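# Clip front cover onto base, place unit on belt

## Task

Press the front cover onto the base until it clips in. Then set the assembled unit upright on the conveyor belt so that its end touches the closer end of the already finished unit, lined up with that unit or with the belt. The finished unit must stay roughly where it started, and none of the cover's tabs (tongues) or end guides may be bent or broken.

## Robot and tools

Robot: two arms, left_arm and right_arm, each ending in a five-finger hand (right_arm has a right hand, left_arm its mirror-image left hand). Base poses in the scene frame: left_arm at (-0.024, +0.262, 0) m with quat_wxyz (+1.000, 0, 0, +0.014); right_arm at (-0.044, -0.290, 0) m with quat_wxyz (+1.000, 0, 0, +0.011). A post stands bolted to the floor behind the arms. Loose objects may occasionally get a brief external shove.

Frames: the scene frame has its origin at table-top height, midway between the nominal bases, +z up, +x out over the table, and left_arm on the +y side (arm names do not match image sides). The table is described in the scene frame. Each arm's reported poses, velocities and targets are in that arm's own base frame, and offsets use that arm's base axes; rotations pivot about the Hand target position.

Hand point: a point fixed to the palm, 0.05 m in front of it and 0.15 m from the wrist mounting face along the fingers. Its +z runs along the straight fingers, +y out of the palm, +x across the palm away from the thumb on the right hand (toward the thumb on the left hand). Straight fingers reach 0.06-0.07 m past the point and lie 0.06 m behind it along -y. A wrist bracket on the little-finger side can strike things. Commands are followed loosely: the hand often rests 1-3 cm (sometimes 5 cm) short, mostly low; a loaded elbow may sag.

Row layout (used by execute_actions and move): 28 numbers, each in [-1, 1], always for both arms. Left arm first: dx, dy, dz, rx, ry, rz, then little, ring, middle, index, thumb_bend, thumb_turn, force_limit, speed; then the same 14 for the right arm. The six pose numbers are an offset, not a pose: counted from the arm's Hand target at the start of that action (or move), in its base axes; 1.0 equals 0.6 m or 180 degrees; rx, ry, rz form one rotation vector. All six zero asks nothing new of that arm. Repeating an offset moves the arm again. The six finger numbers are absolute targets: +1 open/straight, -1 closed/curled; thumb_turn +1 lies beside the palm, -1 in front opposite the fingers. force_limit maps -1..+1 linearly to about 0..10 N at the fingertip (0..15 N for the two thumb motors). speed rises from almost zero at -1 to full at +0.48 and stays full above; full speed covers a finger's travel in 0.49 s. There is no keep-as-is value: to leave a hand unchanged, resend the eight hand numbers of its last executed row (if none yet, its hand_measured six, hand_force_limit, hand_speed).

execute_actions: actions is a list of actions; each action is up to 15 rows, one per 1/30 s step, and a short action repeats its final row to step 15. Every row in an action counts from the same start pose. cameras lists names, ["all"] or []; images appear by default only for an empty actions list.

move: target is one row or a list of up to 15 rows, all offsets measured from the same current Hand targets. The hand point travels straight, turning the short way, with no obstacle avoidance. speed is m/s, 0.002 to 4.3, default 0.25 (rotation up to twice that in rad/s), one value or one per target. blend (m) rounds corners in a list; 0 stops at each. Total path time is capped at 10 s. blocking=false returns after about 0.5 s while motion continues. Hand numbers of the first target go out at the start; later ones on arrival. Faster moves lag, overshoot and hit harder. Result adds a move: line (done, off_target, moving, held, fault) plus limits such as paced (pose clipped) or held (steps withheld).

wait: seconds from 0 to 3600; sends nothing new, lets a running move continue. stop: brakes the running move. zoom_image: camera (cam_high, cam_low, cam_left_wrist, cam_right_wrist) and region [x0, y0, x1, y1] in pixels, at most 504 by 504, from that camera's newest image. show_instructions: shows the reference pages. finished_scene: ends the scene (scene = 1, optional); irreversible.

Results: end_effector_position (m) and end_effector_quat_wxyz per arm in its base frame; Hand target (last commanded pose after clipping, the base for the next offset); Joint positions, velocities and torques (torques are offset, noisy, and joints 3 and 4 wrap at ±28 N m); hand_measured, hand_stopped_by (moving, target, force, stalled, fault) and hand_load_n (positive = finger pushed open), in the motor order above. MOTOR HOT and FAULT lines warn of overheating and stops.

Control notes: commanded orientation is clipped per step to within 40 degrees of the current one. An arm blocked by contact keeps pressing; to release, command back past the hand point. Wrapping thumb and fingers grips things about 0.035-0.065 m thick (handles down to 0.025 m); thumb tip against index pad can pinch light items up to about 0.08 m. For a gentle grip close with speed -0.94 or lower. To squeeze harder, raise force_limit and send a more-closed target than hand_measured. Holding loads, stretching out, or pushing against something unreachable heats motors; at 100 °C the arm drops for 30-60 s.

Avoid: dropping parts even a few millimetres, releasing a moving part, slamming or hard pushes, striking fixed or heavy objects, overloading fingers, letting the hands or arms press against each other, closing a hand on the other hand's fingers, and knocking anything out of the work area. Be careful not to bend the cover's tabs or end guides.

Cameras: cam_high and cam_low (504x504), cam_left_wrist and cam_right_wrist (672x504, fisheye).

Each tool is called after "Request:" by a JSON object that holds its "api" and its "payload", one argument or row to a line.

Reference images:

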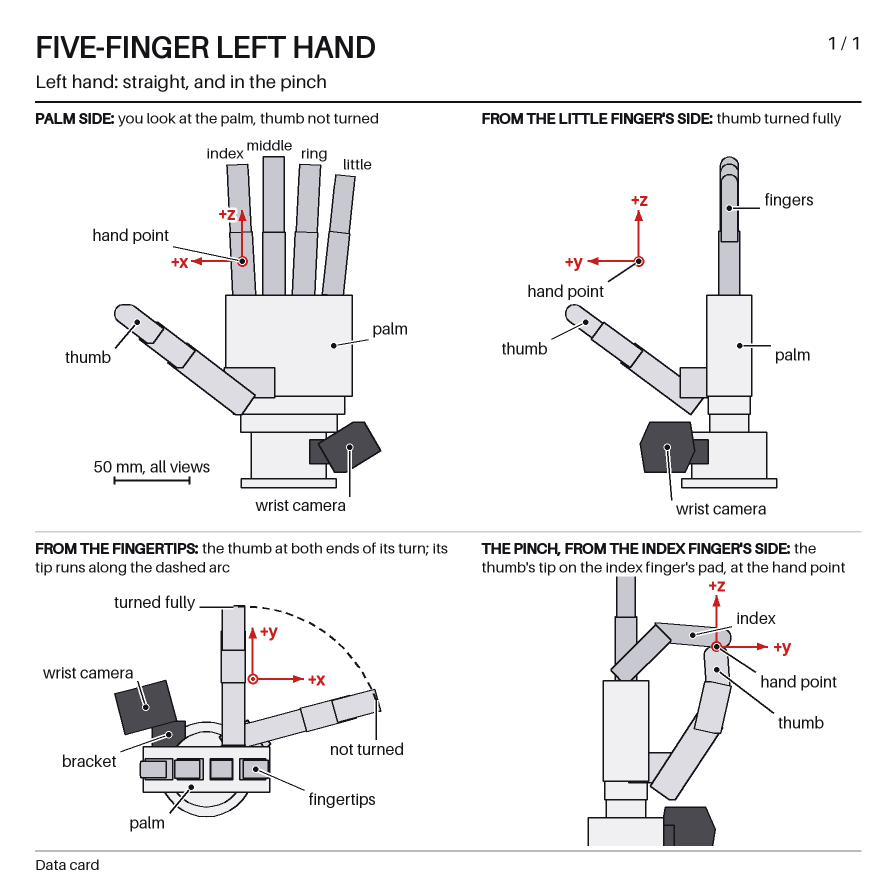

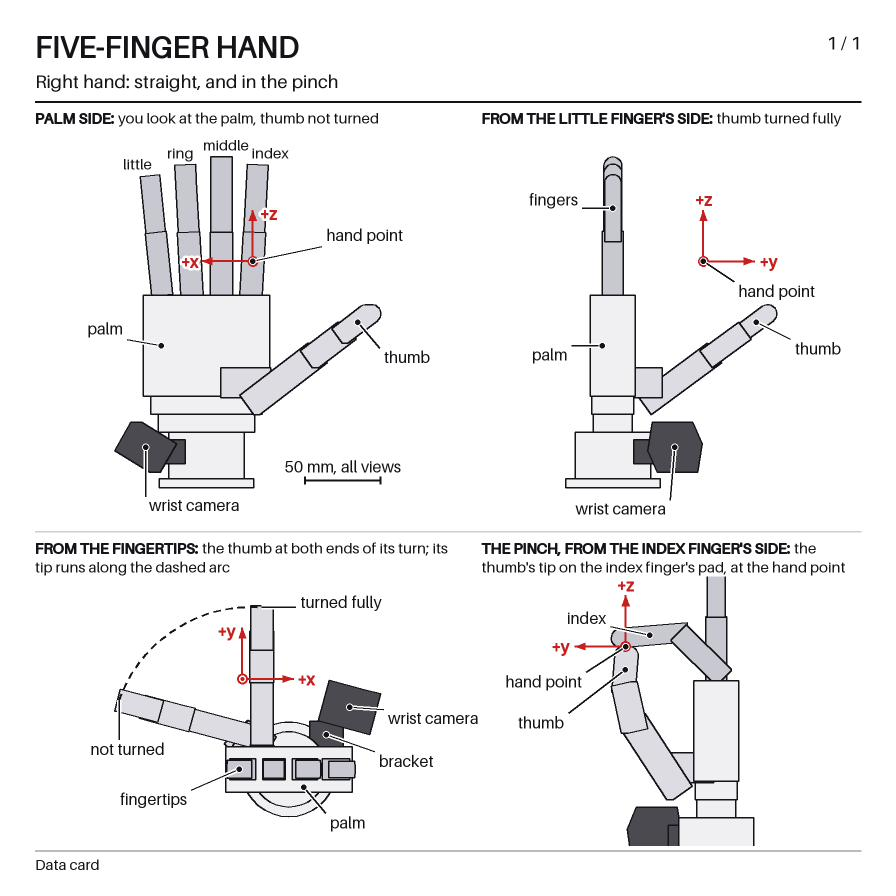

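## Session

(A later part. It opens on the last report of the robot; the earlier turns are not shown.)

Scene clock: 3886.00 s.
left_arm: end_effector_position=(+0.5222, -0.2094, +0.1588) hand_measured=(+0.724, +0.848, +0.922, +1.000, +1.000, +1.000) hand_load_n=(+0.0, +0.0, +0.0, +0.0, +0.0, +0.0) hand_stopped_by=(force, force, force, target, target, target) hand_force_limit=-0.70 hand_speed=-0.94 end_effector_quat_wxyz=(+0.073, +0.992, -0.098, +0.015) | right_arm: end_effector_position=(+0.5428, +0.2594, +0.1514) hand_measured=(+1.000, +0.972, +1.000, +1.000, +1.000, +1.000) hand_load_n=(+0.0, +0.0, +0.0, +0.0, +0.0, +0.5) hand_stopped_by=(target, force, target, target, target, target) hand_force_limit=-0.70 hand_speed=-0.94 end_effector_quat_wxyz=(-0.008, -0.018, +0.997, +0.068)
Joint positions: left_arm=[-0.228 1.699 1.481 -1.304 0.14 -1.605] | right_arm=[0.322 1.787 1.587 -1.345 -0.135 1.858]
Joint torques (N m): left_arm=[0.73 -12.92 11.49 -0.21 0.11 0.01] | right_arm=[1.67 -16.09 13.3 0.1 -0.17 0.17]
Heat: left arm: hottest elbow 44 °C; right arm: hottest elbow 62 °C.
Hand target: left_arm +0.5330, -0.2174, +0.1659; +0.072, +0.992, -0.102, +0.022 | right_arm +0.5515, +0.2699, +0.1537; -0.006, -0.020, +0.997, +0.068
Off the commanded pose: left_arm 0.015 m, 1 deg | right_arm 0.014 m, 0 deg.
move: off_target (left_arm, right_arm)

Request:
{"api": "move", "payload": {
  "target": [0,-0.02,-0.012,0,0,0,0.7,0.6,0.7,1,1,1,-0.7,-0.94,0,0.02,0,0,0,0,1,0.75,1,1,1,1,-0.7,-0.94],
  "speed": 0.03,
  "cameras": []
}}

Scene clock: 3895.87 s.
left_arm: end_effector_position=(+0.5208, -0.2158, +0.1532) hand_measured=(+0.724, +0.848, +0.922, +1.000, +1.000, +1.000) hand_load_n=(+0.0, +0.0, +1.0, +0.0, +0.0, +0.0) hand_stopped_by=(force, force, force, target, target, target) hand_force_limit=-0.70 hand_speed=-0.94 end_effector_quat_wxyz=(+0.069, +0.993, -0.096, +0.010) | right_arm: end_effector_position=(+0.5447, +0.2697, +0.1557) hand_measured=(+1.000, +0.972, +1.000, +1.000, +1.000, +1.000) hand_load_n=(+0.0, +0.0, +0.0, +0.0, +0.0, +0.0) hand_stopped_by=(target, force, target, target, target, target) hand_force_limit=-0.70 hand_speed=-0.94 end_effector_quat_wxyz=(-0.003, -0.018, +0.998, +0.068)
Joint positions: left_arm=[-0.242 1.708 1.481 -1.304 0.135 -1.623] | right_arm=[0.34 1.791 1.604 -1.346 -0.131 1.877]
Joint torques (N m): left_arm=[0.32 -12.81 11.07 0.58 0.27 -0.02] | right_arm=[1.85 -15.79 13.08 0.12 -0.29 0.2]
Heat: left arm: hottest elbow 45 °C; right arm: hottest elbow 63 °C.
Hand target: left_arm +0.5330, -0.2294, +0.1586; +0.072, +0.992, -0.102, +0.022 | right_arm +0.5516, +0.2819, +0.1539; -0.005, -0.020, +0.997, +0.068
Off the commanded pose: left_arm 0.019 m, 2 deg | right_arm 0.014 m, 0 deg.
move: off_target (left_arm, right_arm)

Request:
{"api": "move", "payload": {
  "target": [0,-0.012,-0.002,0,0,0,0.7,0.6,0.7,1,1,1,-0.7,-0.94,0,0.012,-0.012,0,0,0,1,0.75,1,1,1,1,-0.7,-0.94],
  "speed": 0.03,
  "cameras": ["cam_high","cam_right_wrist"]
}}

Request:
{"api": "zoom_image", "payload": {
  "camera": "cam_high",
  "region": [180, 170, 330, 290]
}}

Scene clock: 3904.27 s.
left_arm: end_effector_position=(+0.5209, -0.2171, +0.1519) hand_measured=(+0.724, +0.848, +0.922, +1.000, +1.000, +1.000) hand_load_n=(+0.0, +0.0, +1.5, +0.0, +0.0, +0.0) hand_stopped_by=(force, force, force, target, target, target) hand_force_limit=-0.70 hand_speed=-0.94 end_effector_quat_wxyz=(+0.067, +0.994, -0.091, +0.009) | right_arm: end_effector_position=(+0.5453, +0.2700, +0.1505) hand_measured=(+1.000, +0.972, +1.000, +1.000, +1.000, +1.000) hand_load_n=(+0.0, +0.0, +0.0, +0.0, +0.0, +0.0) hand_stopped_by=(target, force, target, target, target, target) hand_force_limit=-0.70 hand_speed=-0.94 end_effector_quat_wxyz=(-0.007, -0.012, +0.998, +0.065)
Joint positions: left_arm=[-0.247 1.71 1.481 -1.304 0.129 -1.637] | right_arm=[0.342 1.8 1.604 -1.346 -0.127 1.891]
Joint torques (N m): left_arm=[-0.26 -12.63 11.26 0.7 0.44 -0.01] | right_arm=[2.73 -15.79 12.55 0.77 -0.4 0.19]
Heat: left arm: hottest elbow 46 °C; right arm: hottest elbow 64 °C.
Hand target: left_arm +0.5330, -0.2366, +0.1575; +0.072, +0.992, -0.102, +0.022 | right_arm +0.5517, +0.2890, +0.1466; -0.005, -0.019, +0.997, +0.068
Off the commanded pose: left_arm 0.024 m, 2 deg | right_arm 0.020 m, 1 deg.
move: off_target (left_arm, right_arm)

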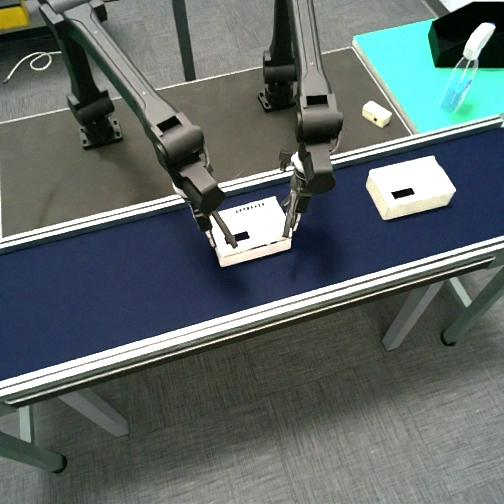

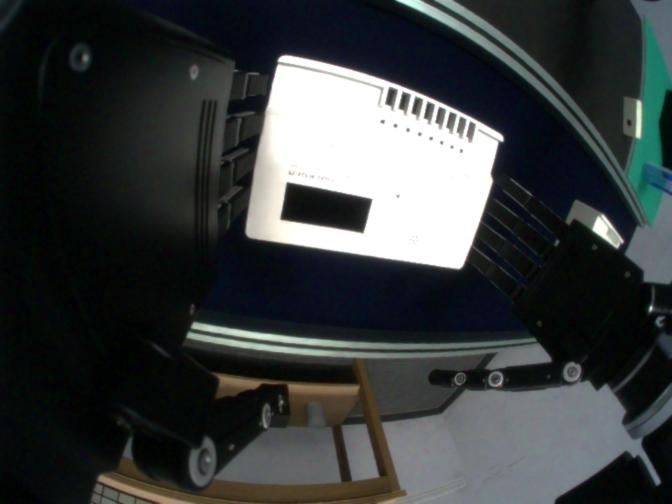

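Scaled by 3.360.

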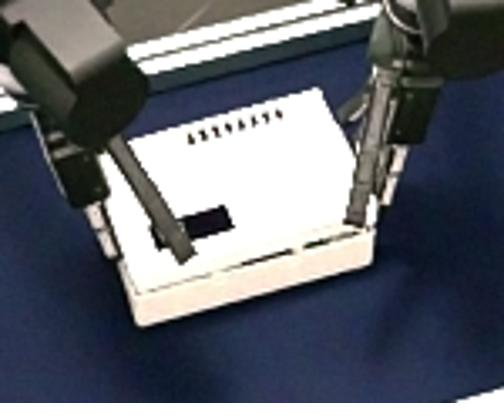

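Request:
{"api": "move", "payload": {
  "target": [0,-0.012,0,0,0,0,0.7,0.6,0.7,1,1,1,-0.7,-0.94,0,0.02,0.002,0,0,0,1,0.75,1,1,1,1,-0.7,-0.94],
  "speed": 0.03,
  "cameras": []
}}

Request:
{"api": "move", "payload": {
  "target": [0,0,0.012,0,0,0,0.7,0.6,0.7,1,1,1,-0.7,-0.94,0,0,0.016,0,0,0,1,0.75,1,1,1,1,-0.7,-0.94],
  "speed": 0.03,
  "cameras": ["cam_high", "cam_low"]
}}

Request:
{"api": "zoom_image", "payload": {
  "camera": "cam_low",
  "region": [150, 220, 300, 300]
}}

Scene clock: 3914.03 s.
left_arm: end_effector_position=(+0.5210, -0.2187, +0.1485) hand_measured=(+0.724, +0.848, +0.922, +1.000, +1.000, +1.000) hand_load_n=(+0.0, +0.5, +2.0, +0.0, +0.0, +0.0) hand_stopped_by=(force, force, force, target, target, target) hand_force_limit=-0.70 hand_speed=-0.94 end_effector_quat_wxyz=(+0.063, +0.994, -0.087, +0.006) | right_arm: end_effector_position=(+0.5464, +0.2718, +0.1499) hand_measured=(+1.000, +0.972, +1.000, +1.000, +1.000, +1.000) hand_load_n=(+0.0, +0.0, +0.0, +0.0, +0.0, +0.0) hand_stopped_by=(target, force, target, target, target, target) hand_force_limit=-0.70 hand_speed=-0.94 end_effector_quat_wxyz=(-0.006, -0.005, +0.998, +0.060)
Joint positions: left_arm=[-0.253 1.715 1.481 -1.304 0.123 -1.651] | right_arm=[0.35 1.803 1.609 -1.348 -0.116 1.912]
Joint torques (N m): left_arm=[-0.73 -12.45 11.67 0.72 0.67 -0.01] | right_arm=[3.84 -15.38 13.5 0.68 -0.76 0.16]
Heat: left arm: hottest elbow 47 °C; right arm: hottest elbow 64 °C.
Hand target: left_arm +0.5330, -0.2438, +0.1575; +0.072, +0.992, -0.102, +0.022 | right_arm +0.5515, +0.3012, +0.1479; -0.005, -0.020, +0.997, +0.068
Off the commanded pose: left_arm 0.029 m, 3 deg | right_arm 0.030 m, 2 deg.
move: off_target (left_arm, right_arm)

Scene clock: 3914.67 s.
left_arm: end_effector_position=(+0.5229, -0.2190, +0.1501) hand_measured=(+0.724, +0.848, +0.922, +1.000, +1.000, +1.000) hand_load_n=(+0.5, +0.5, +2.0, +0.0, +0.0, +0.0) hand_stopped_by=(force, force, force, target, target, target) hand_force_limit=-0.70 hand_speed=-0.94 end_effector_quat_wxyz=(+0.063, +0.994, -0.087, +0.008) | right_arm: end_effector_position=(+0.5480, +0.2722, +0.1521) hand_measured=(+1.000, +0.972, +1.000, +1.000, +1.000, +1.000) hand_load_n=(+0.0, +0.5, +0.0, +0.0, +0.0, +0.0) hand_stopped_by=(target, force, target, target, target, target) hand_force_limit=-0.70 hand_speed=-0.94 end_effector_quat_wxyz=(-0.009, -0.005, +0.998, +0.058)
Joint positions: left_arm=[-0.253 1.717 1.487 -1.305 0.122 -1.651] | right_arm=[0.35 1.81 1.626 -1.365 -0.116 1.912]
Joint torques (N m): left_arm=[-0.79 -13.27 12.3 0.01 0.72 -0.01] | right_arm=[3.84 -16.44 13.72 0.36 -0.79 0.15]
Heat: left arm: hottest elbow 47 °C; right arm: hottest elbow 64 °C.
Hand target: left_arm +0.5330, -0.2437, +0.1648; +0.072, +0.992, -0.102, +0.022 | right_arm +0.5516, +0.3012, +0.1574; -0.005, -0.020, +0.997, +0.068
Off the commanded pose: left_arm 0.031 m, 3 deg | right_arm 0.030 m, 2 deg.
move: off_target (left_arm, right_arm)

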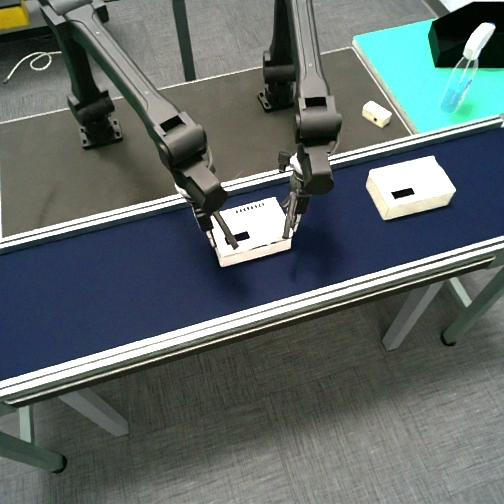

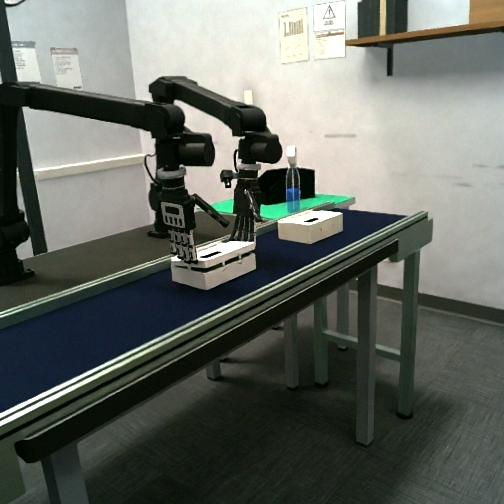

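Scaled by 3.360.

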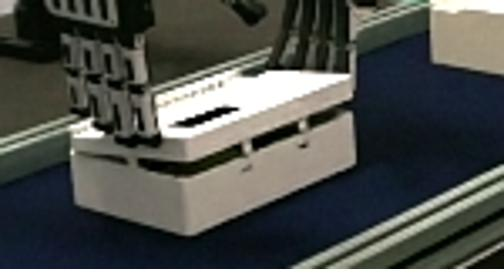

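Request:
{"api": "move", "payload": {
  "target": [
    [0,0,0.012,0,0,0,0.7,0.6,0.7,1,1,1,-0.7,-0.94,0,0,0.012,0,0,0,1,0.75,1,1,1,1,-0.7,-0.94],
    [0.008,0,0.012,0,0,-0.0167,0.7,0.6,0.7,1,1,1,-0.7,-0.94,-0.008,0,0.012,0,0,-0.0167,1,0.75,1,1,1,1,-0.7,-0.94]
  ],
  "speed": 0.03,
  "cameras": ["cam_high", "cam_low"]
}}

Request:
{"api": "zoom_image", "payload": {
  "camera": "cam_low",
  "region": [150, 220, 300, 300]
}}

Request:
{"api": "zoom_image", "payload": {
  "camera": "cam_high",
  "region": [180, 170, 330, 290]
}}

Scene clock: 3930.87 s.
left_arm: end_effector_position=(+0.5273, -0.2209, +0.1561) hand_measured=(+0.724, +0.848, +0.922, +1.000, +1.000, +1.000) hand_load_n=(+0.0, +1.0, +2.5, +0.0, +0.0, +0.0) hand_stopped_by=(force, force, force, target, target, target) hand_force_limit=-0.70 hand_speed=-0.94 end_effector_quat_wxyz=(+0.061, +0.992, -0.107, +0.004) | right_arm: end_effector_position=(+0.5509, +0.2719, +0.1570) hand_measured=(+1.000, +0.972, +1.000, +1.000, +1.000, +1.000) hand_load_n=(+0.0, +0.0, +0.0, +0.0, +0.0, +0.0) hand_stopped_by=(target, force, target, target, target, target) hand_force_limit=-0.70 hand_speed=-0.94 end_effector_quat_wxyz=(-0.011, +0.023, +0.998, +0.055)
Joint positions: left_arm=[-0.253 1.739 1.534 -1.341 0.119 -1.611] | right_arm=[0.354 1.81 1.642 -1.383 -0.111 1.971]
Joint torques (N m): left_arm=[-0.32 -13.74 12.44 0.06 0.98 0.18] | right_arm=[4.13 -18.73 10.89 1.05 -0.89 0.15]
Heat: left arm: hottest elbow 48 °C; right arm: hottest elbow 66 °C.
Hand target: left_arm +0.5379, -0.2437, +0.1718; +0.073, +0.989, -0.128, +0.020 | right_arm +0.5467, +0.3011, +0.1645; -0.004, +0.007, +0.998, +0.068
Off the commanded pose: left_arm 0.030 m, 3 deg | right_arm 0.031 m, 3 deg.
move: off_target (left_arm, right_arm)

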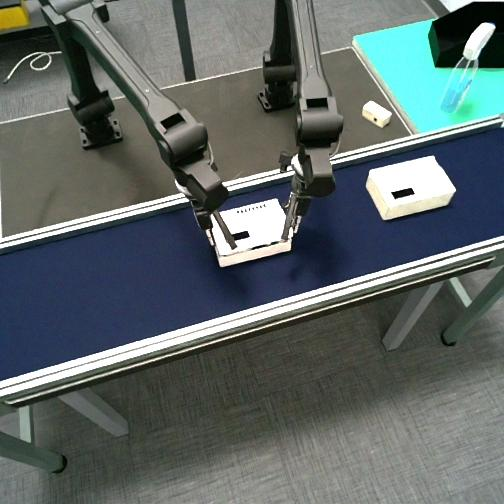

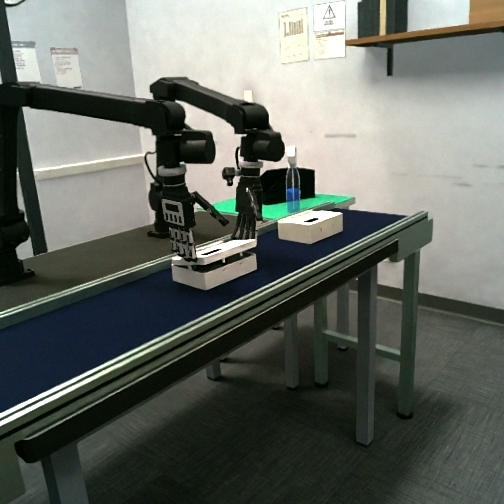

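Scaled by 3.360.

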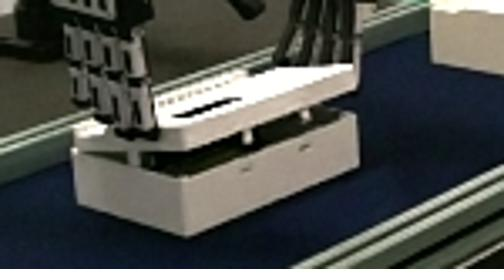

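Scaled by 3.360.

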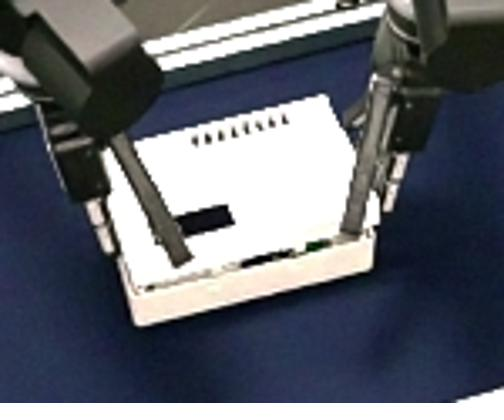

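Request:
{"api": "move", "payload": {
  "target": [0,0,0,0,0,0,0.7,0.6,0.7,1,1,1,-0.7,-0.94,-0.0167,0,0,0,0,0,1,0.75,1,1,1,1,-0.7,-0.94],
  "speed": 0.02,
  "cameras": ["cam_high"]
}}

Request:
{"api": "zoom_image", "payload": {
  "camera": "cam_high",
  "region": [180, 170, 330, 290]
}}

Scene clock: 3938.20 s.
left_arm: end_effector_position=(+0.5274, -0.2212, +0.1568) hand_measured=(+0.724, +0.848, +0.922, +1.000, +1.000, +1.000) hand_load_n=(+0.0, +1.5, +2.0, +0.0, +0.0, +0.0) hand_stopped_by=(force, force, force, target, target, target) hand_force_limit=-0.70 hand_speed=-0.94 end_effector_quat_wxyz=(+0.061, +0.992, -0.110, +0.005) | right_arm: end_effector_position=(+0.5440, +0.2723, +0.1589) hand_measured=(+1.000, +0.972, +1.000, +1.000, +1.000, +1.000) hand_load_n=(+0.0, +0.0, +0.5, +0.0, -0.5, +0.0) hand_stopped_by=(target, force, target, target, target, target) hand_force_limit=-0.70 hand_speed=-0.94 end_effector_quat_wxyz=(-0.012, +0.025, +0.998, +0.054)
Joint positions: left_arm=[-0.253 1.739 1.536 -1.341 0.119 -1.605] | right_arm=[0.36 1.793 1.624 -1.383 -0.109 1.981]
Joint torques (N m): left_arm=[-0.15 -13.63 12.36 0.03 0.98 0.13] | right_arm=[4.19 -19.02 9.42 1.48 -0.93 0.13]
Heat: left arm: hottest elbow 48 °C; right arm: hottest elbow 64 °C.
Hand target: left_arm +0.5379, -0.2438, +0.1719; +0.073, +0.989, -0.128, +0.020 | right_arm +0.5367, +0.3012, +0.1647; -0.003, +0.006, +0.998, +0.068
Off the commanded pose: left_arm 0.029 m, 3 deg | right_arm 0.030 m, 3 deg.
move: off_target (right_arm)

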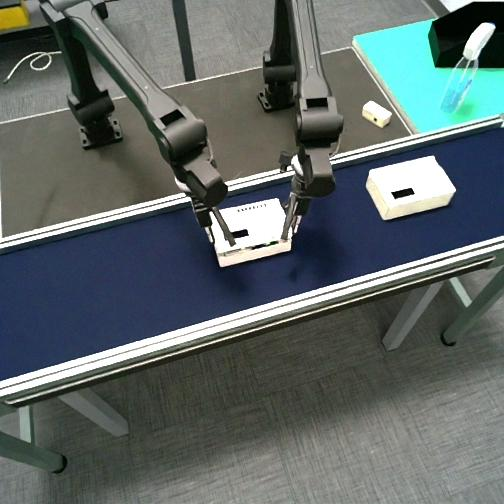

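Scaled by 3.360.

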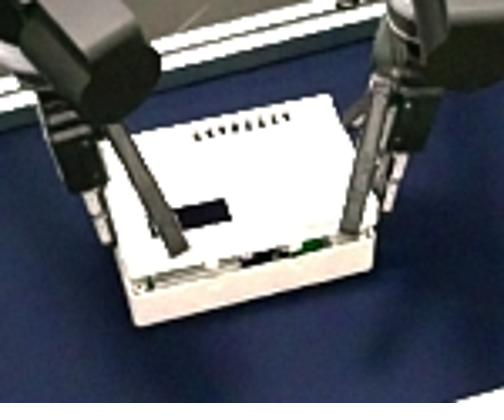

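Request:
{"api": "zoom_image", "payload": {
  "camera": "cam_high",
  "region": [205, 190, 255, 275]
}}

Request:
{"api": "zoom_image", "payload": {
  "camera": "cam_high",
  "region": [250, 190, 300, 275]
}}

Scaled by 5.929.

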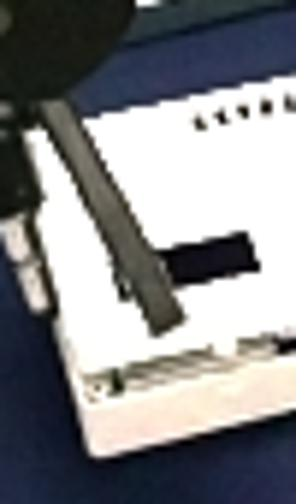

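Scaled by 5.929.

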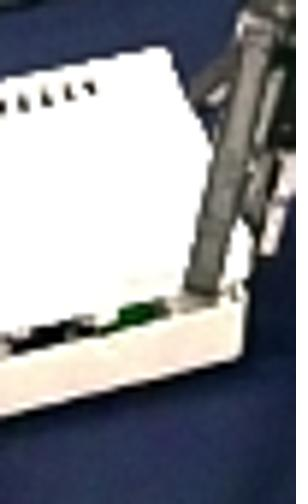

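Request:
{"api": "zoom_image", "payload": {
  "camera": "cam_high",
  "region": [205, 185, 285, 225]
}}

Request:
{"api": "zoom_image", "payload": {
  "camera": "cam_high",
  "region": [213, 232, 293, 272]
}}

Scaled by 6.300.

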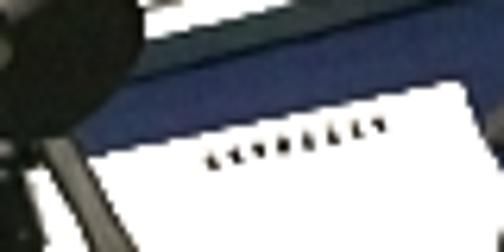

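Scaled by 6.300.

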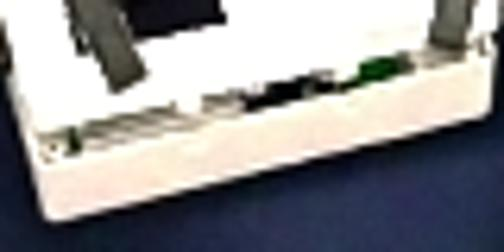

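Request:
{"api": "move", "payload": {
  "target": [-0.0167,0,0,0,0,0.006,0.7,0.6,0.7,1,1,1,-0.7,-0.94,0,0,0,0,0,0.006,1,0.75,1,1,1,1,-0.7,-0.94],
  "speed": 0.02,
  "cameras": ["cam_high"]
}}

Request:
{"api": "zoom_image", "payload": {
  "camera": "cam_high",
  "region": [205, 185, 285, 225]
}}

Request:
{"api": "zoom_image", "payload": {
  "camera": "cam_high",
  "region": [213, 232, 293, 272]
}}

Scene clock: 3980.53 s.
left_arm: end_effector_position=(+0.5279, -0.2210, +0.1567) hand_measured=(+0.724, +0.848, +0.922, +1.000, +1.000, +1.000) hand_load_n=(+0.0, +1.5, +2.0, +0.0, +0.0, +0.0) hand_stopped_by=(force, force, force, target, target, target) hand_force_limit=-0.70 hand_speed=-0.94 end_effector_quat_wxyz=(+0.061, +0.993, -0.106, +0.005) | right_arm: end_effector_position=(+0.5440, +0.2723, +0.1589) hand_measured=(+1.000, +0.972, +1.000, +1.000, +1.000, +1.000) hand_load_n=(+0.0, +0.0, +0.0, +0.0, +0.0, +0.5) hand_stopped_by=(target, force, target, target, target, target) hand_force_limit=-0.70 hand_speed=-0.94 end_effector_quat_wxyz=(-0.012, +0.025, +0.998, +0.054)
Joint positions: left_arm=[-0.253 1.739 1.536 -1.341 0.119 -1.613] | right_arm=[0.36 1.793 1.624 -1.383 -0.109 1.981]
Joint torques (N m): left_arm=[-0.56 -16.09 9.33 0.59 0.94 -0.05] | right_arm=[4.07 -18.73 9.92 1.32 -0.95 -0.09]
Heat: left arm: hottest elbow 50 °C; right arm: hottest elbow 57 °C.
Hand target: left_arm +0.5279, -0.2438, +0.1719; +0.073, +0.990, -0.119, +0.021 | right_arm +0.5367, +0.3012, +0.1647; -0.004, -0.003, +0.998, +0.068
Off the commanded pose: left_arm 0.027 m, 3 deg | right_arm 0.030 m, 4 deg.
move: off_target (left_arm, right_arm)

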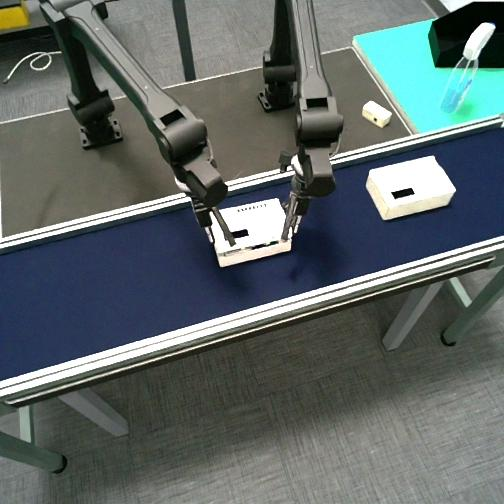

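Scaled by 6.300.

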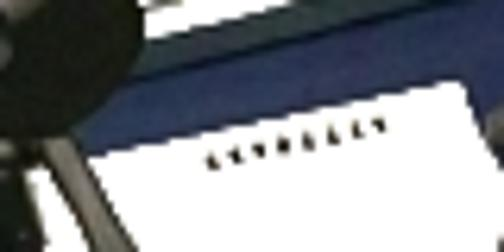

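Scaled by 6.300.

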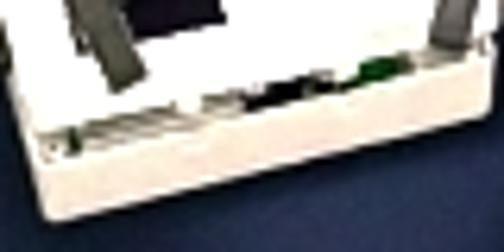

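Request:
{"api": "move", "payload": {
  "target": [-0.009,0,0,0,0,0,0.7,0.6,0.7,1,1,1,-0.7,-0.94,0,0,0,0,0,0,1,0.75,1,1,1,1,-0.7,-0.94],
  "speed": 0.02,
  "cameras": ["cam_high"]
}}

Request:
{"api": "zoom_image", "payload": {
  "camera": "cam_high",
  "region": [205, 185, 285, 225]
}}

Request:
{"api": "zoom_image", "payload": {
  "camera": "cam_high",
  "region": [213, 232, 293, 272]
}}

Scene clock: 3987.53 s.
left_arm: end_effector_position=(+0.5280, -0.2209, +0.1599) hand_measured=(+0.724, +0.848, +0.922, +1.000, +1.000, +1.000) hand_load_n=(+0.0, +2.0, +2.0, +0.0, +0.0, +0.0) hand_stopped_by=(force, force, force, target, target, target) hand_force_limit=-0.70 hand_speed=-0.94 end_effector_quat_wxyz=(+0.061, +0.993, -0.104, +0.007) | right_arm: end_effector_position=(+0.5440, +0.2723, +0.1589) hand_measured=(+1.000, +0.972, +1.000, +1.000, +1.000, +1.000) hand_load_n=(+0.0, +0.0, +0.0, +0.0, +0.0, +0.0) hand_stopped_by=(target, force, target, target, target, target) hand_force_limit=-0.70 hand_speed=-0.94 end_effector_quat_wxyz=(-0.012, +0.025, +0.998, +0.054)
Joint positions: left_arm=[-0.253 1.733 1.536 -1.341 0.119 -1.616] | right_arm=[0.36 1.793 1.624 -1.383 -0.109 1.981]
Joint torques (N m): left_arm=[-0.79 -16.62 7.95 0.79 0.93 -0.04] | right_arm=[4.01 -18.73 9.92 1.31 -0.95 -0.09]
Heat: left arm: hottest elbow 50 °C; right arm: hottest elbow 57 °C.
Hand target: left_arm +0.5225, -0.2438, +0.1720; +0.073, +0.990, -0.119, +0.021 | right_arm +0.5367, +0.3012, +0.1647; -0.004, -0.003, +0.998, +0.068
Off the commanded pose: left_arm 0.026 m, 3 deg | right_arm 0.030 m, 4 deg.
move: off_target (left_arm)

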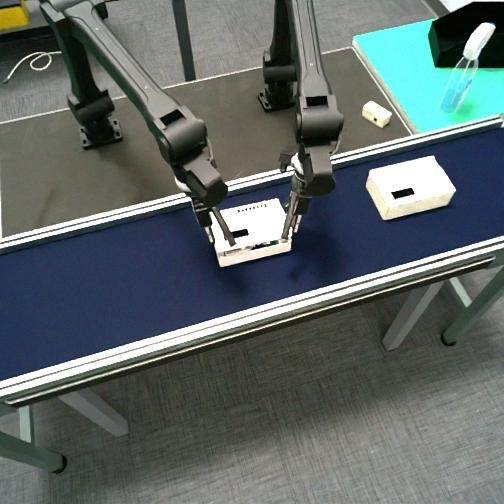

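Scaled by 6.300.

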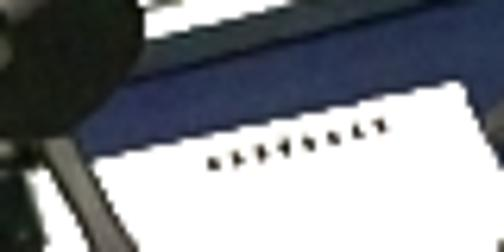

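Scaled by 6.300.

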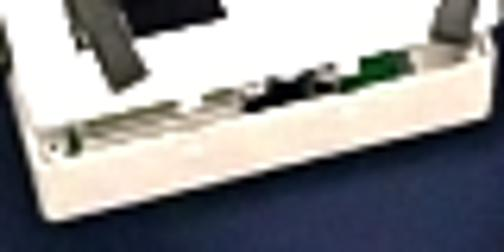

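Request:
{"api": "move", "payload": {
  "target": [-0.0035,0,-0.01,0,0,0,0.7,0.6,0.7,1,1,1,-0.7,-0.94,0,0,0,0,0,0,1,0.75,1,1,1,1,-0.7,-0.94],
  "speed": 0.02,
  "cameras": []
}}

Scene clock: 3993.87 s.
left_arm: end_effector_position=(+0.5277, -0.2208, +0.1587) hand_measured=(+0.724, +0.848, +0.922, +1.000, +1.000, +1.000) hand_load_n=(+0.5, +1.5, +2.0, +0.0, +0.0, +0.0) hand_stopped_by=(force, force, force, target, target, target) hand_force_limit=-0.70 hand_speed=-0.94 end_effector_quat_wxyz=(+0.062, +0.993, -0.104, +0.011) | right_arm: end_effector_position=(+0.5440, +0.2723, +0.1589) hand_measured=(+1.000, +0.972, +1.000, +1.000, +1.000, +1.000) hand_load_n=(+0.0, +0.0, +0.0, +0.0, +0.0, +0.0) hand_stopped_by=(target, force, target, target, target, target) hand_force_limit=-0.70 hand_speed=-0.94 end_effector_quat_wxyz=(-0.012, +0.025, +0.998, +0.054)
Joint positions: left_arm=[-0.253 1.728 1.525 -1.328 0.119 -1.618] | right_arm=[0.36 1.793 1.624 -1.383 -0.109 1.981]
Joint torques (N m): left_arm=[-0.91 -16.26 7.34 0.95 0.92 -0.03] | right_arm=[4.07 -18.73 9.92 1.31 -0.95 -0.09]
Heat: left arm: hottest elbow 49 °C; right arm: hottest elbow 56 °C.
Hand target: left_arm +0.5203, -0.2437, +0.1659; +0.073, +0.990, -0.119, +0.020 | right_arm +0.5367, +0.3012, +0.1647; -0.004, -0.003, +0.998, +0.068
Off the commanded pose: left_arm 0.025 m, 2 deg | right_arm 0.030 m, 4 deg.
move: off_target (left_arm)

Request:
{"api": "move", "payload": {
  "target": [-0.012,0,-0.003,0,0,0,0.7,0.6,0.7,1,1,1,-0.7,-0.94,0,0,0,0,0,0,1,0.75,1,1,1,1,-0.7,-0.94],
  "speed": 0.02,
  "cameras": []
}}

Scene clock: 3998.83 s.
left_arm: end_effector_position=(+0.5227, -0.2198, +0.1585) hand_measured=(+0.724, +0.848, +0.922, +1.000, +1.000, +1.000) hand_load_n=(+0.0, +1.5, +2.5, +0.0, +0.0, +0.0) hand_stopped_by=(force, force, force, target, target, target) hand_force_limit=-0.70 hand_speed=-0.94 end_effector_quat_wxyz=(+0.062, +0.993, -0.102, +0.014) | right_arm: end_effector_position=(+0.5439, +0.2725, +0.1589) hand_measured=(+1.000, +0.972, +1.000, +1.000, +1.000, +1.000) hand_load_n=(+0.0, +0.0, +0.0, +0.0, +0.0, +0.0) hand_stopped_by=(target, force, target, target, target, target) hand_force_limit=-0.70 hand_speed=-0.94 end_effector_quat_wxyz=(-0.012, +0.025, +0.998, +0.054)
Joint positions: left_arm=[-0.254 1.71 1.5 -1.314 0.119 -1.623] | right_arm=[0.36 1.793 1.624 -1.383 -0.109 1.981]
Joint torques (N m): left_arm=[-1.14 -15.85 7.2 0.83 0.9 -0.04] | right_arm=[4.01 -18.73 9.94 1.32 -0.95 -0.09]
Heat: left arm: hottest elbow 48 °C; right arm: hottest elbow 56 °C.
Hand target: left_arm +0.5131, -0.2438, +0.1642; +0.073, +0.990, -0.119, +0.021 | right_arm +0.5368, +0.3010, +0.1647; -0.004, -0.003, +0.998, +0.068
Off the commanded pose: left_arm 0.026 m, 2 deg | right_arm 0.030 m, 4 deg.
move: off_target (left_arm)

Request:
{"api": "wait", "payload": {
  "seconds": 0.1,
  "cameras": ["cam_high","cam_low"]
}}

Request:
{"api": "zoom_image", "payload": {
  "camera": "cam_high",
  "region": [205, 185, 285, 225]
}}

Request:
{"api": "zoom_image", "payload": {
  "camera": "cam_high",
  "region": [213, 232, 293, 272]
}}

Request:
{"api": "zoom_image", "payload": {
  "camera": "cam_low",
  "region": [165, 230, 265, 295]
}}

Scene clock: 4006.87 s.
left_arm: end_effector_position=(+0.5227, -0.2198, +0.1585) hand_measured=(+0.724, +0.848, +0.922, +1.000, +1.000, +1.000) hand_load_n=(+0.5, +1.5, +2.5, +0.0, +0.0, +0.0) hand_stopped_by=(force, force, force, target, target, target) hand_force_limit=-0.70 hand_speed=-0.94 end_effector_quat_wxyz=(+0.062, +0.993, -0.102, +0.014) | right_arm: end_effector_position=(+0.5439, +0.2725, +0.1589) hand_measured=(+1.000, +0.972, +1.000, +1.000, +1.000, +1.000) hand_load_n=(+0.0, +0.0, +0.5, +0.0, +0.0, +0.0) hand_stopped_by=(target, force, target, target, target, target) hand_force_limit=-0.70 hand_speed=-0.94 end_effector_quat_wxyz=(-0.012, +0.025, +0.998, +0.054)
Joint positions: left_arm=[-0.254 1.71 1.5 -1.314 0.119 -1.623] | right_arm=[0.36 1.793 1.624 -1.383 -0.109 1.981]
Joint torques (N m): left_arm=[-1.14 -15.85 7.21 0.79 0.9 -0.01] | right_arm=[4.01 -18.73 9.94 1.32 -0.95 -0.09]
Heat: left arm: hottest elbow 47 °C; right arm: hottest elbow 56 °C.
Hand target: left_arm +0.5131, -0.2438, +0.1642; +0.073, +0.990, -0.119, +0.021 | right_arm +0.5368, +0.3010, +0.1647; -0.004, -0.003, +0.998, +0.068
Off the commanded pose: left_arm 0.026 m, 2 deg | right_arm 0.030 m, 4 deg.
wait: 0.10 s; at rest from the start

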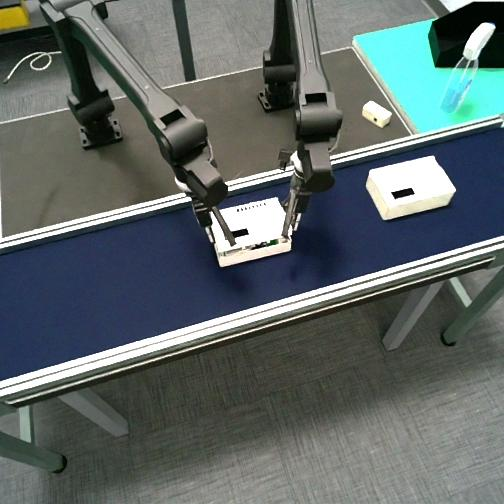

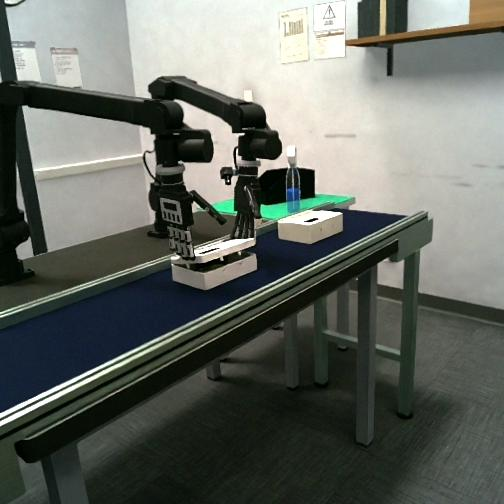

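Scaled by 6.300.

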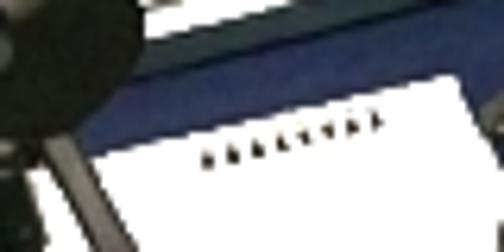

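Scaled by 6.300.

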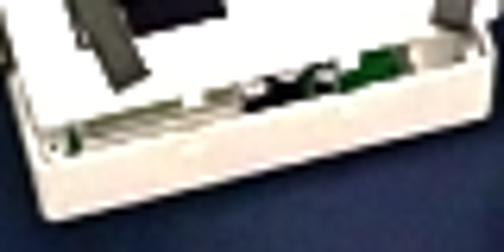

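Scaled by 5.040.

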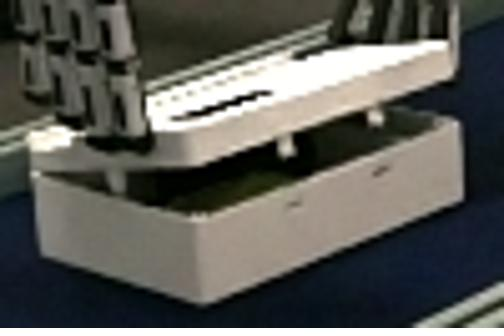

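Request:
{"api": "move", "payload": {
  "target": [0.015,0,-0.015,0,0,0,0.7,0.6,0.7,1,1,1,-0.7,-0.94,0.0138,0,-0.015,0,0,0,1,0.75,1,1,1,1,-0.7,-0.94],
  "speed": 0.02,
  "cameras": []
}}

Scene clock: 4055.87 s.
left_arm: end_effector_position=(+0.5246, -0.2200, +0.1588) hand_measured=(+0.724, +0.848, +0.922, +1.000, +1.000, +1.000) hand_load_n=(+0.0, +1.5, +2.5, +0.0, +0.0, +0.0) hand_stopped_by=(force, force, force, target, target, target) hand_force_limit=-0.70 hand_speed=-0.94 end_effector_quat_wxyz=(+0.062, +0.993, -0.102, +0.018) | right_arm: end_effector_position=(+0.5455, +0.2729, +0.1592) hand_measured=(+1.000, +0.972, +1.000, +1.000, +1.000, +1.000) hand_load_n=(+0.0, +0.0, +0.5, +0.0, +0.0, +0.0) hand_stopped_by=(target, force, target, target, target, target) hand_force_limit=-0.70 hand_speed=-0.94 end_effector_quat_wxyz=(-0.009, +0.023, +0.998, +0.054)
Joint positions: left_arm=[-0.254 1.71 1.5 -1.306 0.118 -1.623] | right_arm=[0.36 1.793 1.624 -1.377 -0.107 1.979]
Joint torques (N m): left_arm=[-0.79 -13.63 8.08 1.17 0.94 0.02] | right_arm=[3.55 -16.73 10.8 1.62 -1.02 -0.1]
Heat: left arm: hottest elbow 43 °C; right arm: hottest elbow 55 °C.
Hand target: left_arm +0.5222, -0.2437, +0.1552; +0.072, +0.990, -0.119, +0.021 | right_arm +0.5450, +0.3010, +0.1557; -0.004, -0.003, +0.998, +0.068
Off the commanded pose: left_arm 0.024 m, 2 deg | right_arm 0.028 m, 3 deg.
move: off_target (left_arm, right_arm)

Request:
{"api": "move", "payload": {
  "target": [0,0,-0.012,0,0,0,0.7,0.6,0.7,1,1,1,-0.7,-0.94,0,0,-0.012,0,0,0,1,0.75,1,1,1,1,-0.7,-0.94],
  "speed": 0.02,
  "cameras": []
}}

Scene clock: 4061.03 s.
left_arm: end_effector_position=(+0.5273, -0.2203, +0.1577) hand_measured=(+0.724, +0.848, +0.922, +1.000, +1.000, +1.000) hand_load_n=(+0.0, +1.5, +2.5, +0.0, +0.0, +0.0) hand_stopped_by=(force, force, force, target, target, target) hand_force_limit=-0.70 hand_speed=-0.94 end_effector_quat_wxyz=(+0.062, +0.993, -0.102, +0.024) | right_arm: end_effector_position=(+0.5488, +0.2734, +0.1597) hand_measured=(+1.000, +0.972, +1.000, +1.000, +1.000, +1.000) hand_load_n=(+0.0, +0.0, +0.5, +0.0, +0.0, +0.0) hand_stopped_by=(target, force, target, target, target, target) hand_force_limit=-0.70 hand_speed=-0.94 end_effector_quat_wxyz=(-0.002, +0.023, +0.998, +0.055)
Joint positions: left_arm=[-0.254 1.71 1.496 -1.291 0.115 -1.623] | right_arm=[0.36 1.793 1.624 -1.364 -0.103 1.979]
Joint torques (N m): left_arm=[-0.91 -13.45 7.31 1.29 1.03 0.03] | right_arm=[3.49 -16.44 9.54 1.85 -1.15 -0.11]
Heat: left arm: hottest elbow 43 °C; right arm: hottest elbow 55 °C.
Hand target: left_arm +0.5222, -0.2438, +0.1480; +0.072, +0.990, -0.119, +0.021 | right_arm +0.5451, +0.3010, +0.1485; -0.004, -0.003, +0.998, +0.068
Off the commanded pose: left_arm 0.026 m, 2 deg | right_arm 0.030 m, 3 deg.
move: off_target (left_arm, right_arm)

Request:
{"api": "move", "payload": {
  "target": [-0.005,0,-0.010,0,0,0,0.7,0.6,0.7,1,1,1,-0.7,-0.94,-0.006,0,-0.010,0,0,0,1,0.75,1,1,1,1,-0.7,-0.94],
  "speed": 0.02,
  "cameras": []
}}

Scene clock: 4067.43 s.
left_arm: end_effector_position=(+0.5274, -0.2203, +0.1508) hand_measured=(+0.724, +0.848, +0.922, +1.000, +1.000, +1.000) hand_load_n=(+1.5, +0.5, +2.0, +0.5, +0.0, +0.0) hand_stopped_by=(force, force, force, target, target, target) hand_force_limit=-0.70 hand_speed=-0.94 end_effector_quat_wxyz=(+0.062, +0.992, -0.102, +0.027) | right_arm: end_effector_position=(+0.5483, +0.2728, +0.1512) hand_measured=(+1.000, +0.972, +1.000, +1.000, +1.000, +1.000) hand_load_n=(+0.0, +0.0, +0.5, +0.0, -0.5, +0.0) hand_stopped_by=(target, force, target, target, target, target) hand_force_limit=-0.70 hand_speed=-0.94 end_effector_quat_wxyz=(+0.000, +0.023, +0.998, +0.054)
Joint positions: left_arm=[-0.254 1.71 1.476 -1.265 0.115 -1.623] | right_arm=[0.36 1.793 1.601 -1.338 -0.101 1.979]
Joint torques (N m): left_arm=[-0.97 -13.57 7.17 0.92 1.02 0.02] | right_arm=[3.72 -16.91 9.46 1.54 -1.22 -0.09]
Heat: left arm: hottest elbow 43 °C; right arm: hottest elbow 55 °C.
Hand target: left_arm +0.5192, -0.2437, +0.1420; +0.072, +0.990, -0.119, +0.021 | right_arm +0.5414, +0.3011, +0.1425; -0.004, -0.003, +0.998, +0.068
Off the commanded pose: left_arm 0.026 m, 2 deg | right_arm 0.030 m, 3 deg.
move: off_target (left_arm, right_arm)

Request:
{"api": "wait", "payload": {
  "seconds": 0.1,
  "cameras": ["cam_high","cam_low"]
}}

Request:
{"api": "zoom_image", "payload": {
  "camera": "cam_high",
  "region": [213, 232, 293, 272]
}}

Request:
{"api": "zoom_image", "payload": {
  "camera": "cam_low",
  "region": [165, 230, 265, 295]
}}

Scene clock: 4073.77 s.
left_arm: end_effector_position=(+0.5274, -0.2203, +0.1508) hand_measured=(+0.724, +0.848, +0.922, +1.000, +1.000, +1.000) hand_load_n=(+1.5, +1.0, +2.0, +0.0, +0.0, +0.0) hand_stopped_by=(force, force, force, target, target, target) hand_force_limit=-0.70 hand_speed=-0.94 end_effector_quat_wxyz=(+0.062, +0.992, -0.102, +0.027) | right_arm: end_effector_position=(+0.5483, +0.2728, +0.1512) hand_measured=(+1.000, +0.972, +1.000, +1.000, +1.000, +1.000) hand_load_n=(+0.0, +0.0, +0.5, -0.5, +0.0, +0.0) hand_stopped_by=(target, force, target, target, target, target) hand_force_limit=-0.70 hand_speed=-0.94 end_effector_quat_wxyz=(+0.000, +0.023, +0.998, +0.054)
Joint positions: left_arm=[-0.254 1.71 1.476 -1.265 0.115 -1.623] | right_arm=[0.36 1.793 1.601 -1.338 -0.101 1.979]
Joint torques (N m): left_arm=[-0.97 -13.51 7.2 0.92 1.02 0.01] | right_arm=[3.72 -16.79 9.46 1.52 -1.22 -0.09]
Heat: left arm: hottest elbow 43 °C; right arm: hottest elbow 55 °C.
Hand target: left_arm +0.5192, -0.2437, +0.1420; +0.072, +0.990, -0.119, +0.021 | right_arm +0.5414, +0.3011, +0.1425; -0.004, -0.003, +0.998, +0.068
Off the commanded pose: left_arm 0.026 m, 2 deg | right_arm 0.030 m, 3 deg.
wait: 0.10 s; at rest from the start

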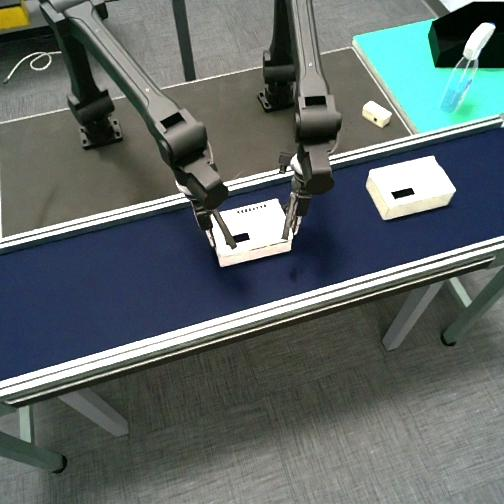

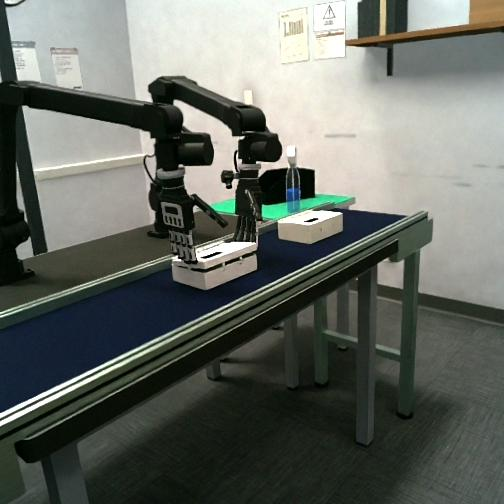

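Scaled by 6.300.

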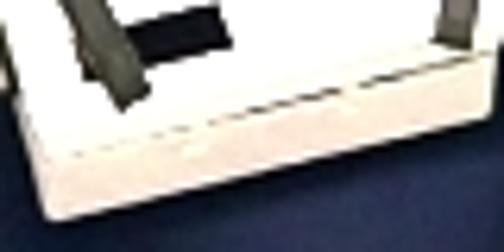

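Scaled by 5.040.

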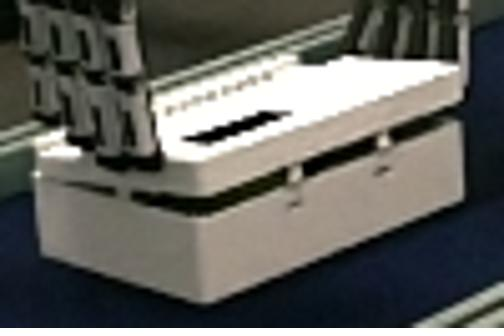

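Request:
{"api": "zoom_image", "payload": {
  "camera": "cam_low",
  "region": [215, 245, 260, 280]
}}

Request:
{"api": "zoom_image", "payload": {
  "camera": "cam_low",
  "region": [170, 255, 215, 290]
}}

Scaled by 11.200.

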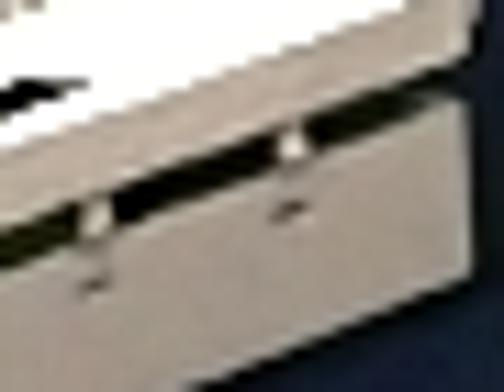

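Scaled by 11.200.

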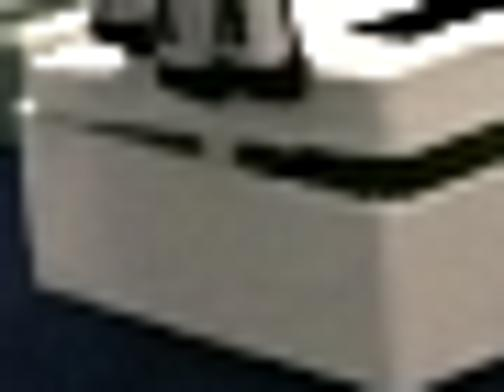

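Request:
{"api": "move", "payload": {
  "target": [
    [0,0.01,0,0,0,0,0.7,0.6,0.7,1,1,1,-0.7,-0.94,0,-0.012,0,0,0,0,1,0.75,1,1,1,1,-0.7,-0.94],
    [0,0.02,0,0,0,0,0.7,0.6,0.7,1,1,1,-0.7,-0.94,0,-0.024,0,0,0,0,1,0.75,1,1,1,1,-0.7,-0.94]
  ],
  "speed": 0.01,
  "cameras": ["cam_low"]
}}

Request:
{"api": "zoom_image", "payload": {
  "camera": "cam_low",
  "region": [165, 230, 265, 295]
}}

Scene clock: 4095.47 s.
left_arm: end_effector_position=(+0.5257, -0.2203, +0.1487) hand_measured=(+0.724, +0.848, +0.922, +1.000, +1.000, +1.000) hand_load_n=(+1.0, +1.0, +2.0, +0.0, +0.0, +0.0) hand_stopped_by=(force, force, force, target, target, target) hand_force_limit=-0.70 hand_speed=-0.94 end_effector_quat_wxyz=(+0.062, +0.992, -0.108, +0.026) | right_arm: end_effector_position=(+0.5467, +0.2730, +0.1487) hand_measured=(+1.000, +0.972, +1.000, +1.000, +1.000, +1.000) hand_load_n=(+0.0, +0.0, +0.5, +0.0, +0.0, +0.0) hand_stopped_by=(target, force, target, target, target, target) hand_force_limit=-0.70 hand_speed=-0.94 end_effector_quat_wxyz=(+0.000, +0.014, +0.998, +0.054)
Joint positions: left_arm=[-0.254 1.71 1.471 -1.261 0.115 -1.612] | right_arm=[0.36 1.793 1.593 -1.331 -0.101 1.96]
Joint torques (N m): left_arm=[0.56 -14.04 6.91 0.73 1.07 0.11] | right_arm=[1.67 -17.61 8.66 1.32 -1.24 -0.13]
Heat: left arm: hottest elbow 42 °C; right arm: hottest elbow 55 °C.
Hand target: left_arm +0.5192, -0.2318, +0.1420; +0.073, +0.990, -0.119, +0.021 | right_arm +0.5415, +0.2866, +0.1424; -0.004, -0.003, +0.998, +0.068
Off the commanded pose: left_arm 0.015 m, 2 deg | right_arm 0.016 m, 3 deg.
move: off_target (left_arm, right_arm)

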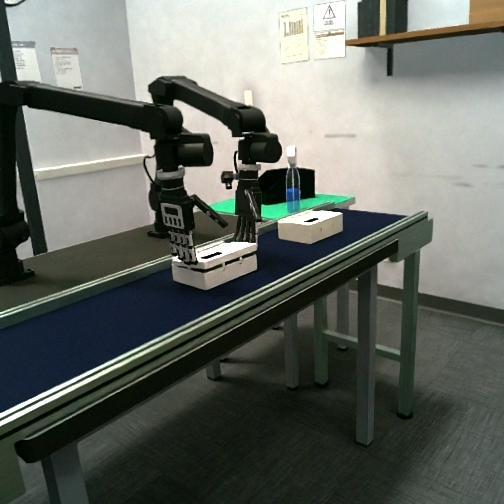

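Scaled by 5.040.

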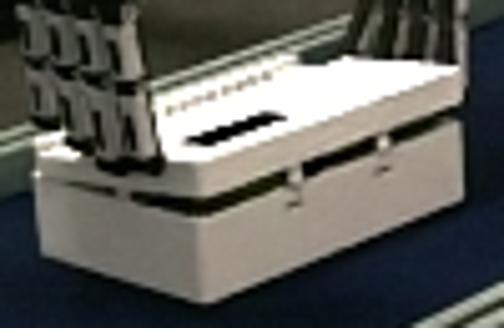

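Request:
{"api": "move", "payload": {
  "target": [0,0.022,0,0,0,0,0.7,0.6,0.7,1,1,1,-0.7,-0.94,0.003,-0.022,0,0,0,0,1,0.75,1,1,1,1,-0.7,-0.94],
  "speed": 0.01,
  "cameras": ["cam_low"]
}}

Request:
{"api": "zoom_image", "payload": {
  "camera": "cam_low",
  "region": [165, 230, 265, 295]
}}

Scene clock: 4102.87 s.
left_arm: end_effector_position=(+0.5218, -0.2188, +0.1453) hand_measured=(+0.724, +0.848, +0.922, +1.000, +1.000, +1.000) hand_load_n=(+0.0, +0.5, +1.0, +0.0, +0.0, +0.0) hand_stopped_by=(force, force, force, target, target, target) hand_force_limit=-0.70 hand_speed=-0.94 end_effector_quat_wxyz=(+0.065, +0.991, -0.115, +0.022) | right_arm: end_effector_position=(+0.5453, +0.2710, +0.1470) hand_measured=(+1.000, +0.972, +1.000, +1.000, +1.000, +1.000) hand_load_n=(+0.0, +0.5, +0.5, +0.0, +0.0, +0.0) hand_stopped_by=(target, force, target, target, target, target) hand_force_limit=-0.70 hand_speed=-0.94 end_effector_quat_wxyz=(-0.002, +0.006, +0.998, +0.061)
Joint positions: left_arm=[-0.249 1.71 1.461 -1.261 0.124 -1.592] | right_arm=[0.351 1.791 1.584 -1.324 -0.116 1.936]
Joint torques (N m): left_arm=[1.96 -14.56 6.82 0.69 0.79 0.14] | right_arm=[0.38 -18.14 8.65 1.03 -0.75 -0.13]
Heat: left arm: hottest elbow 42 °C; right arm: hottest elbow 55 °C.
Hand target: left_arm +0.5191, -0.2186, +0.1420; +0.072, +0.990, -0.119, +0.021 | right_arm +0.5432, +0.2735, +0.1424; -0.004, -0.003, +0.998, +0.068
Off the commanded pose: left_arm 0.004 m, 1 deg | right_arm 0.006 m, 1 deg.
move: done

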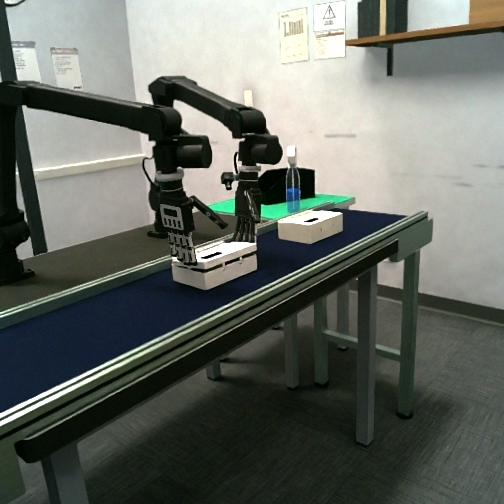

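Scaled by 5.040.

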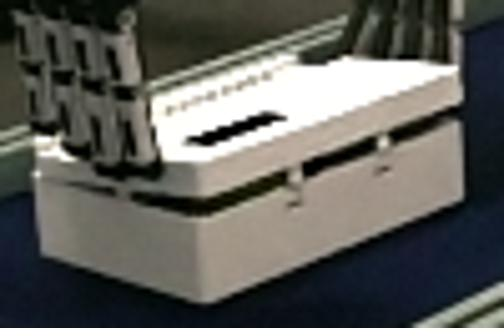

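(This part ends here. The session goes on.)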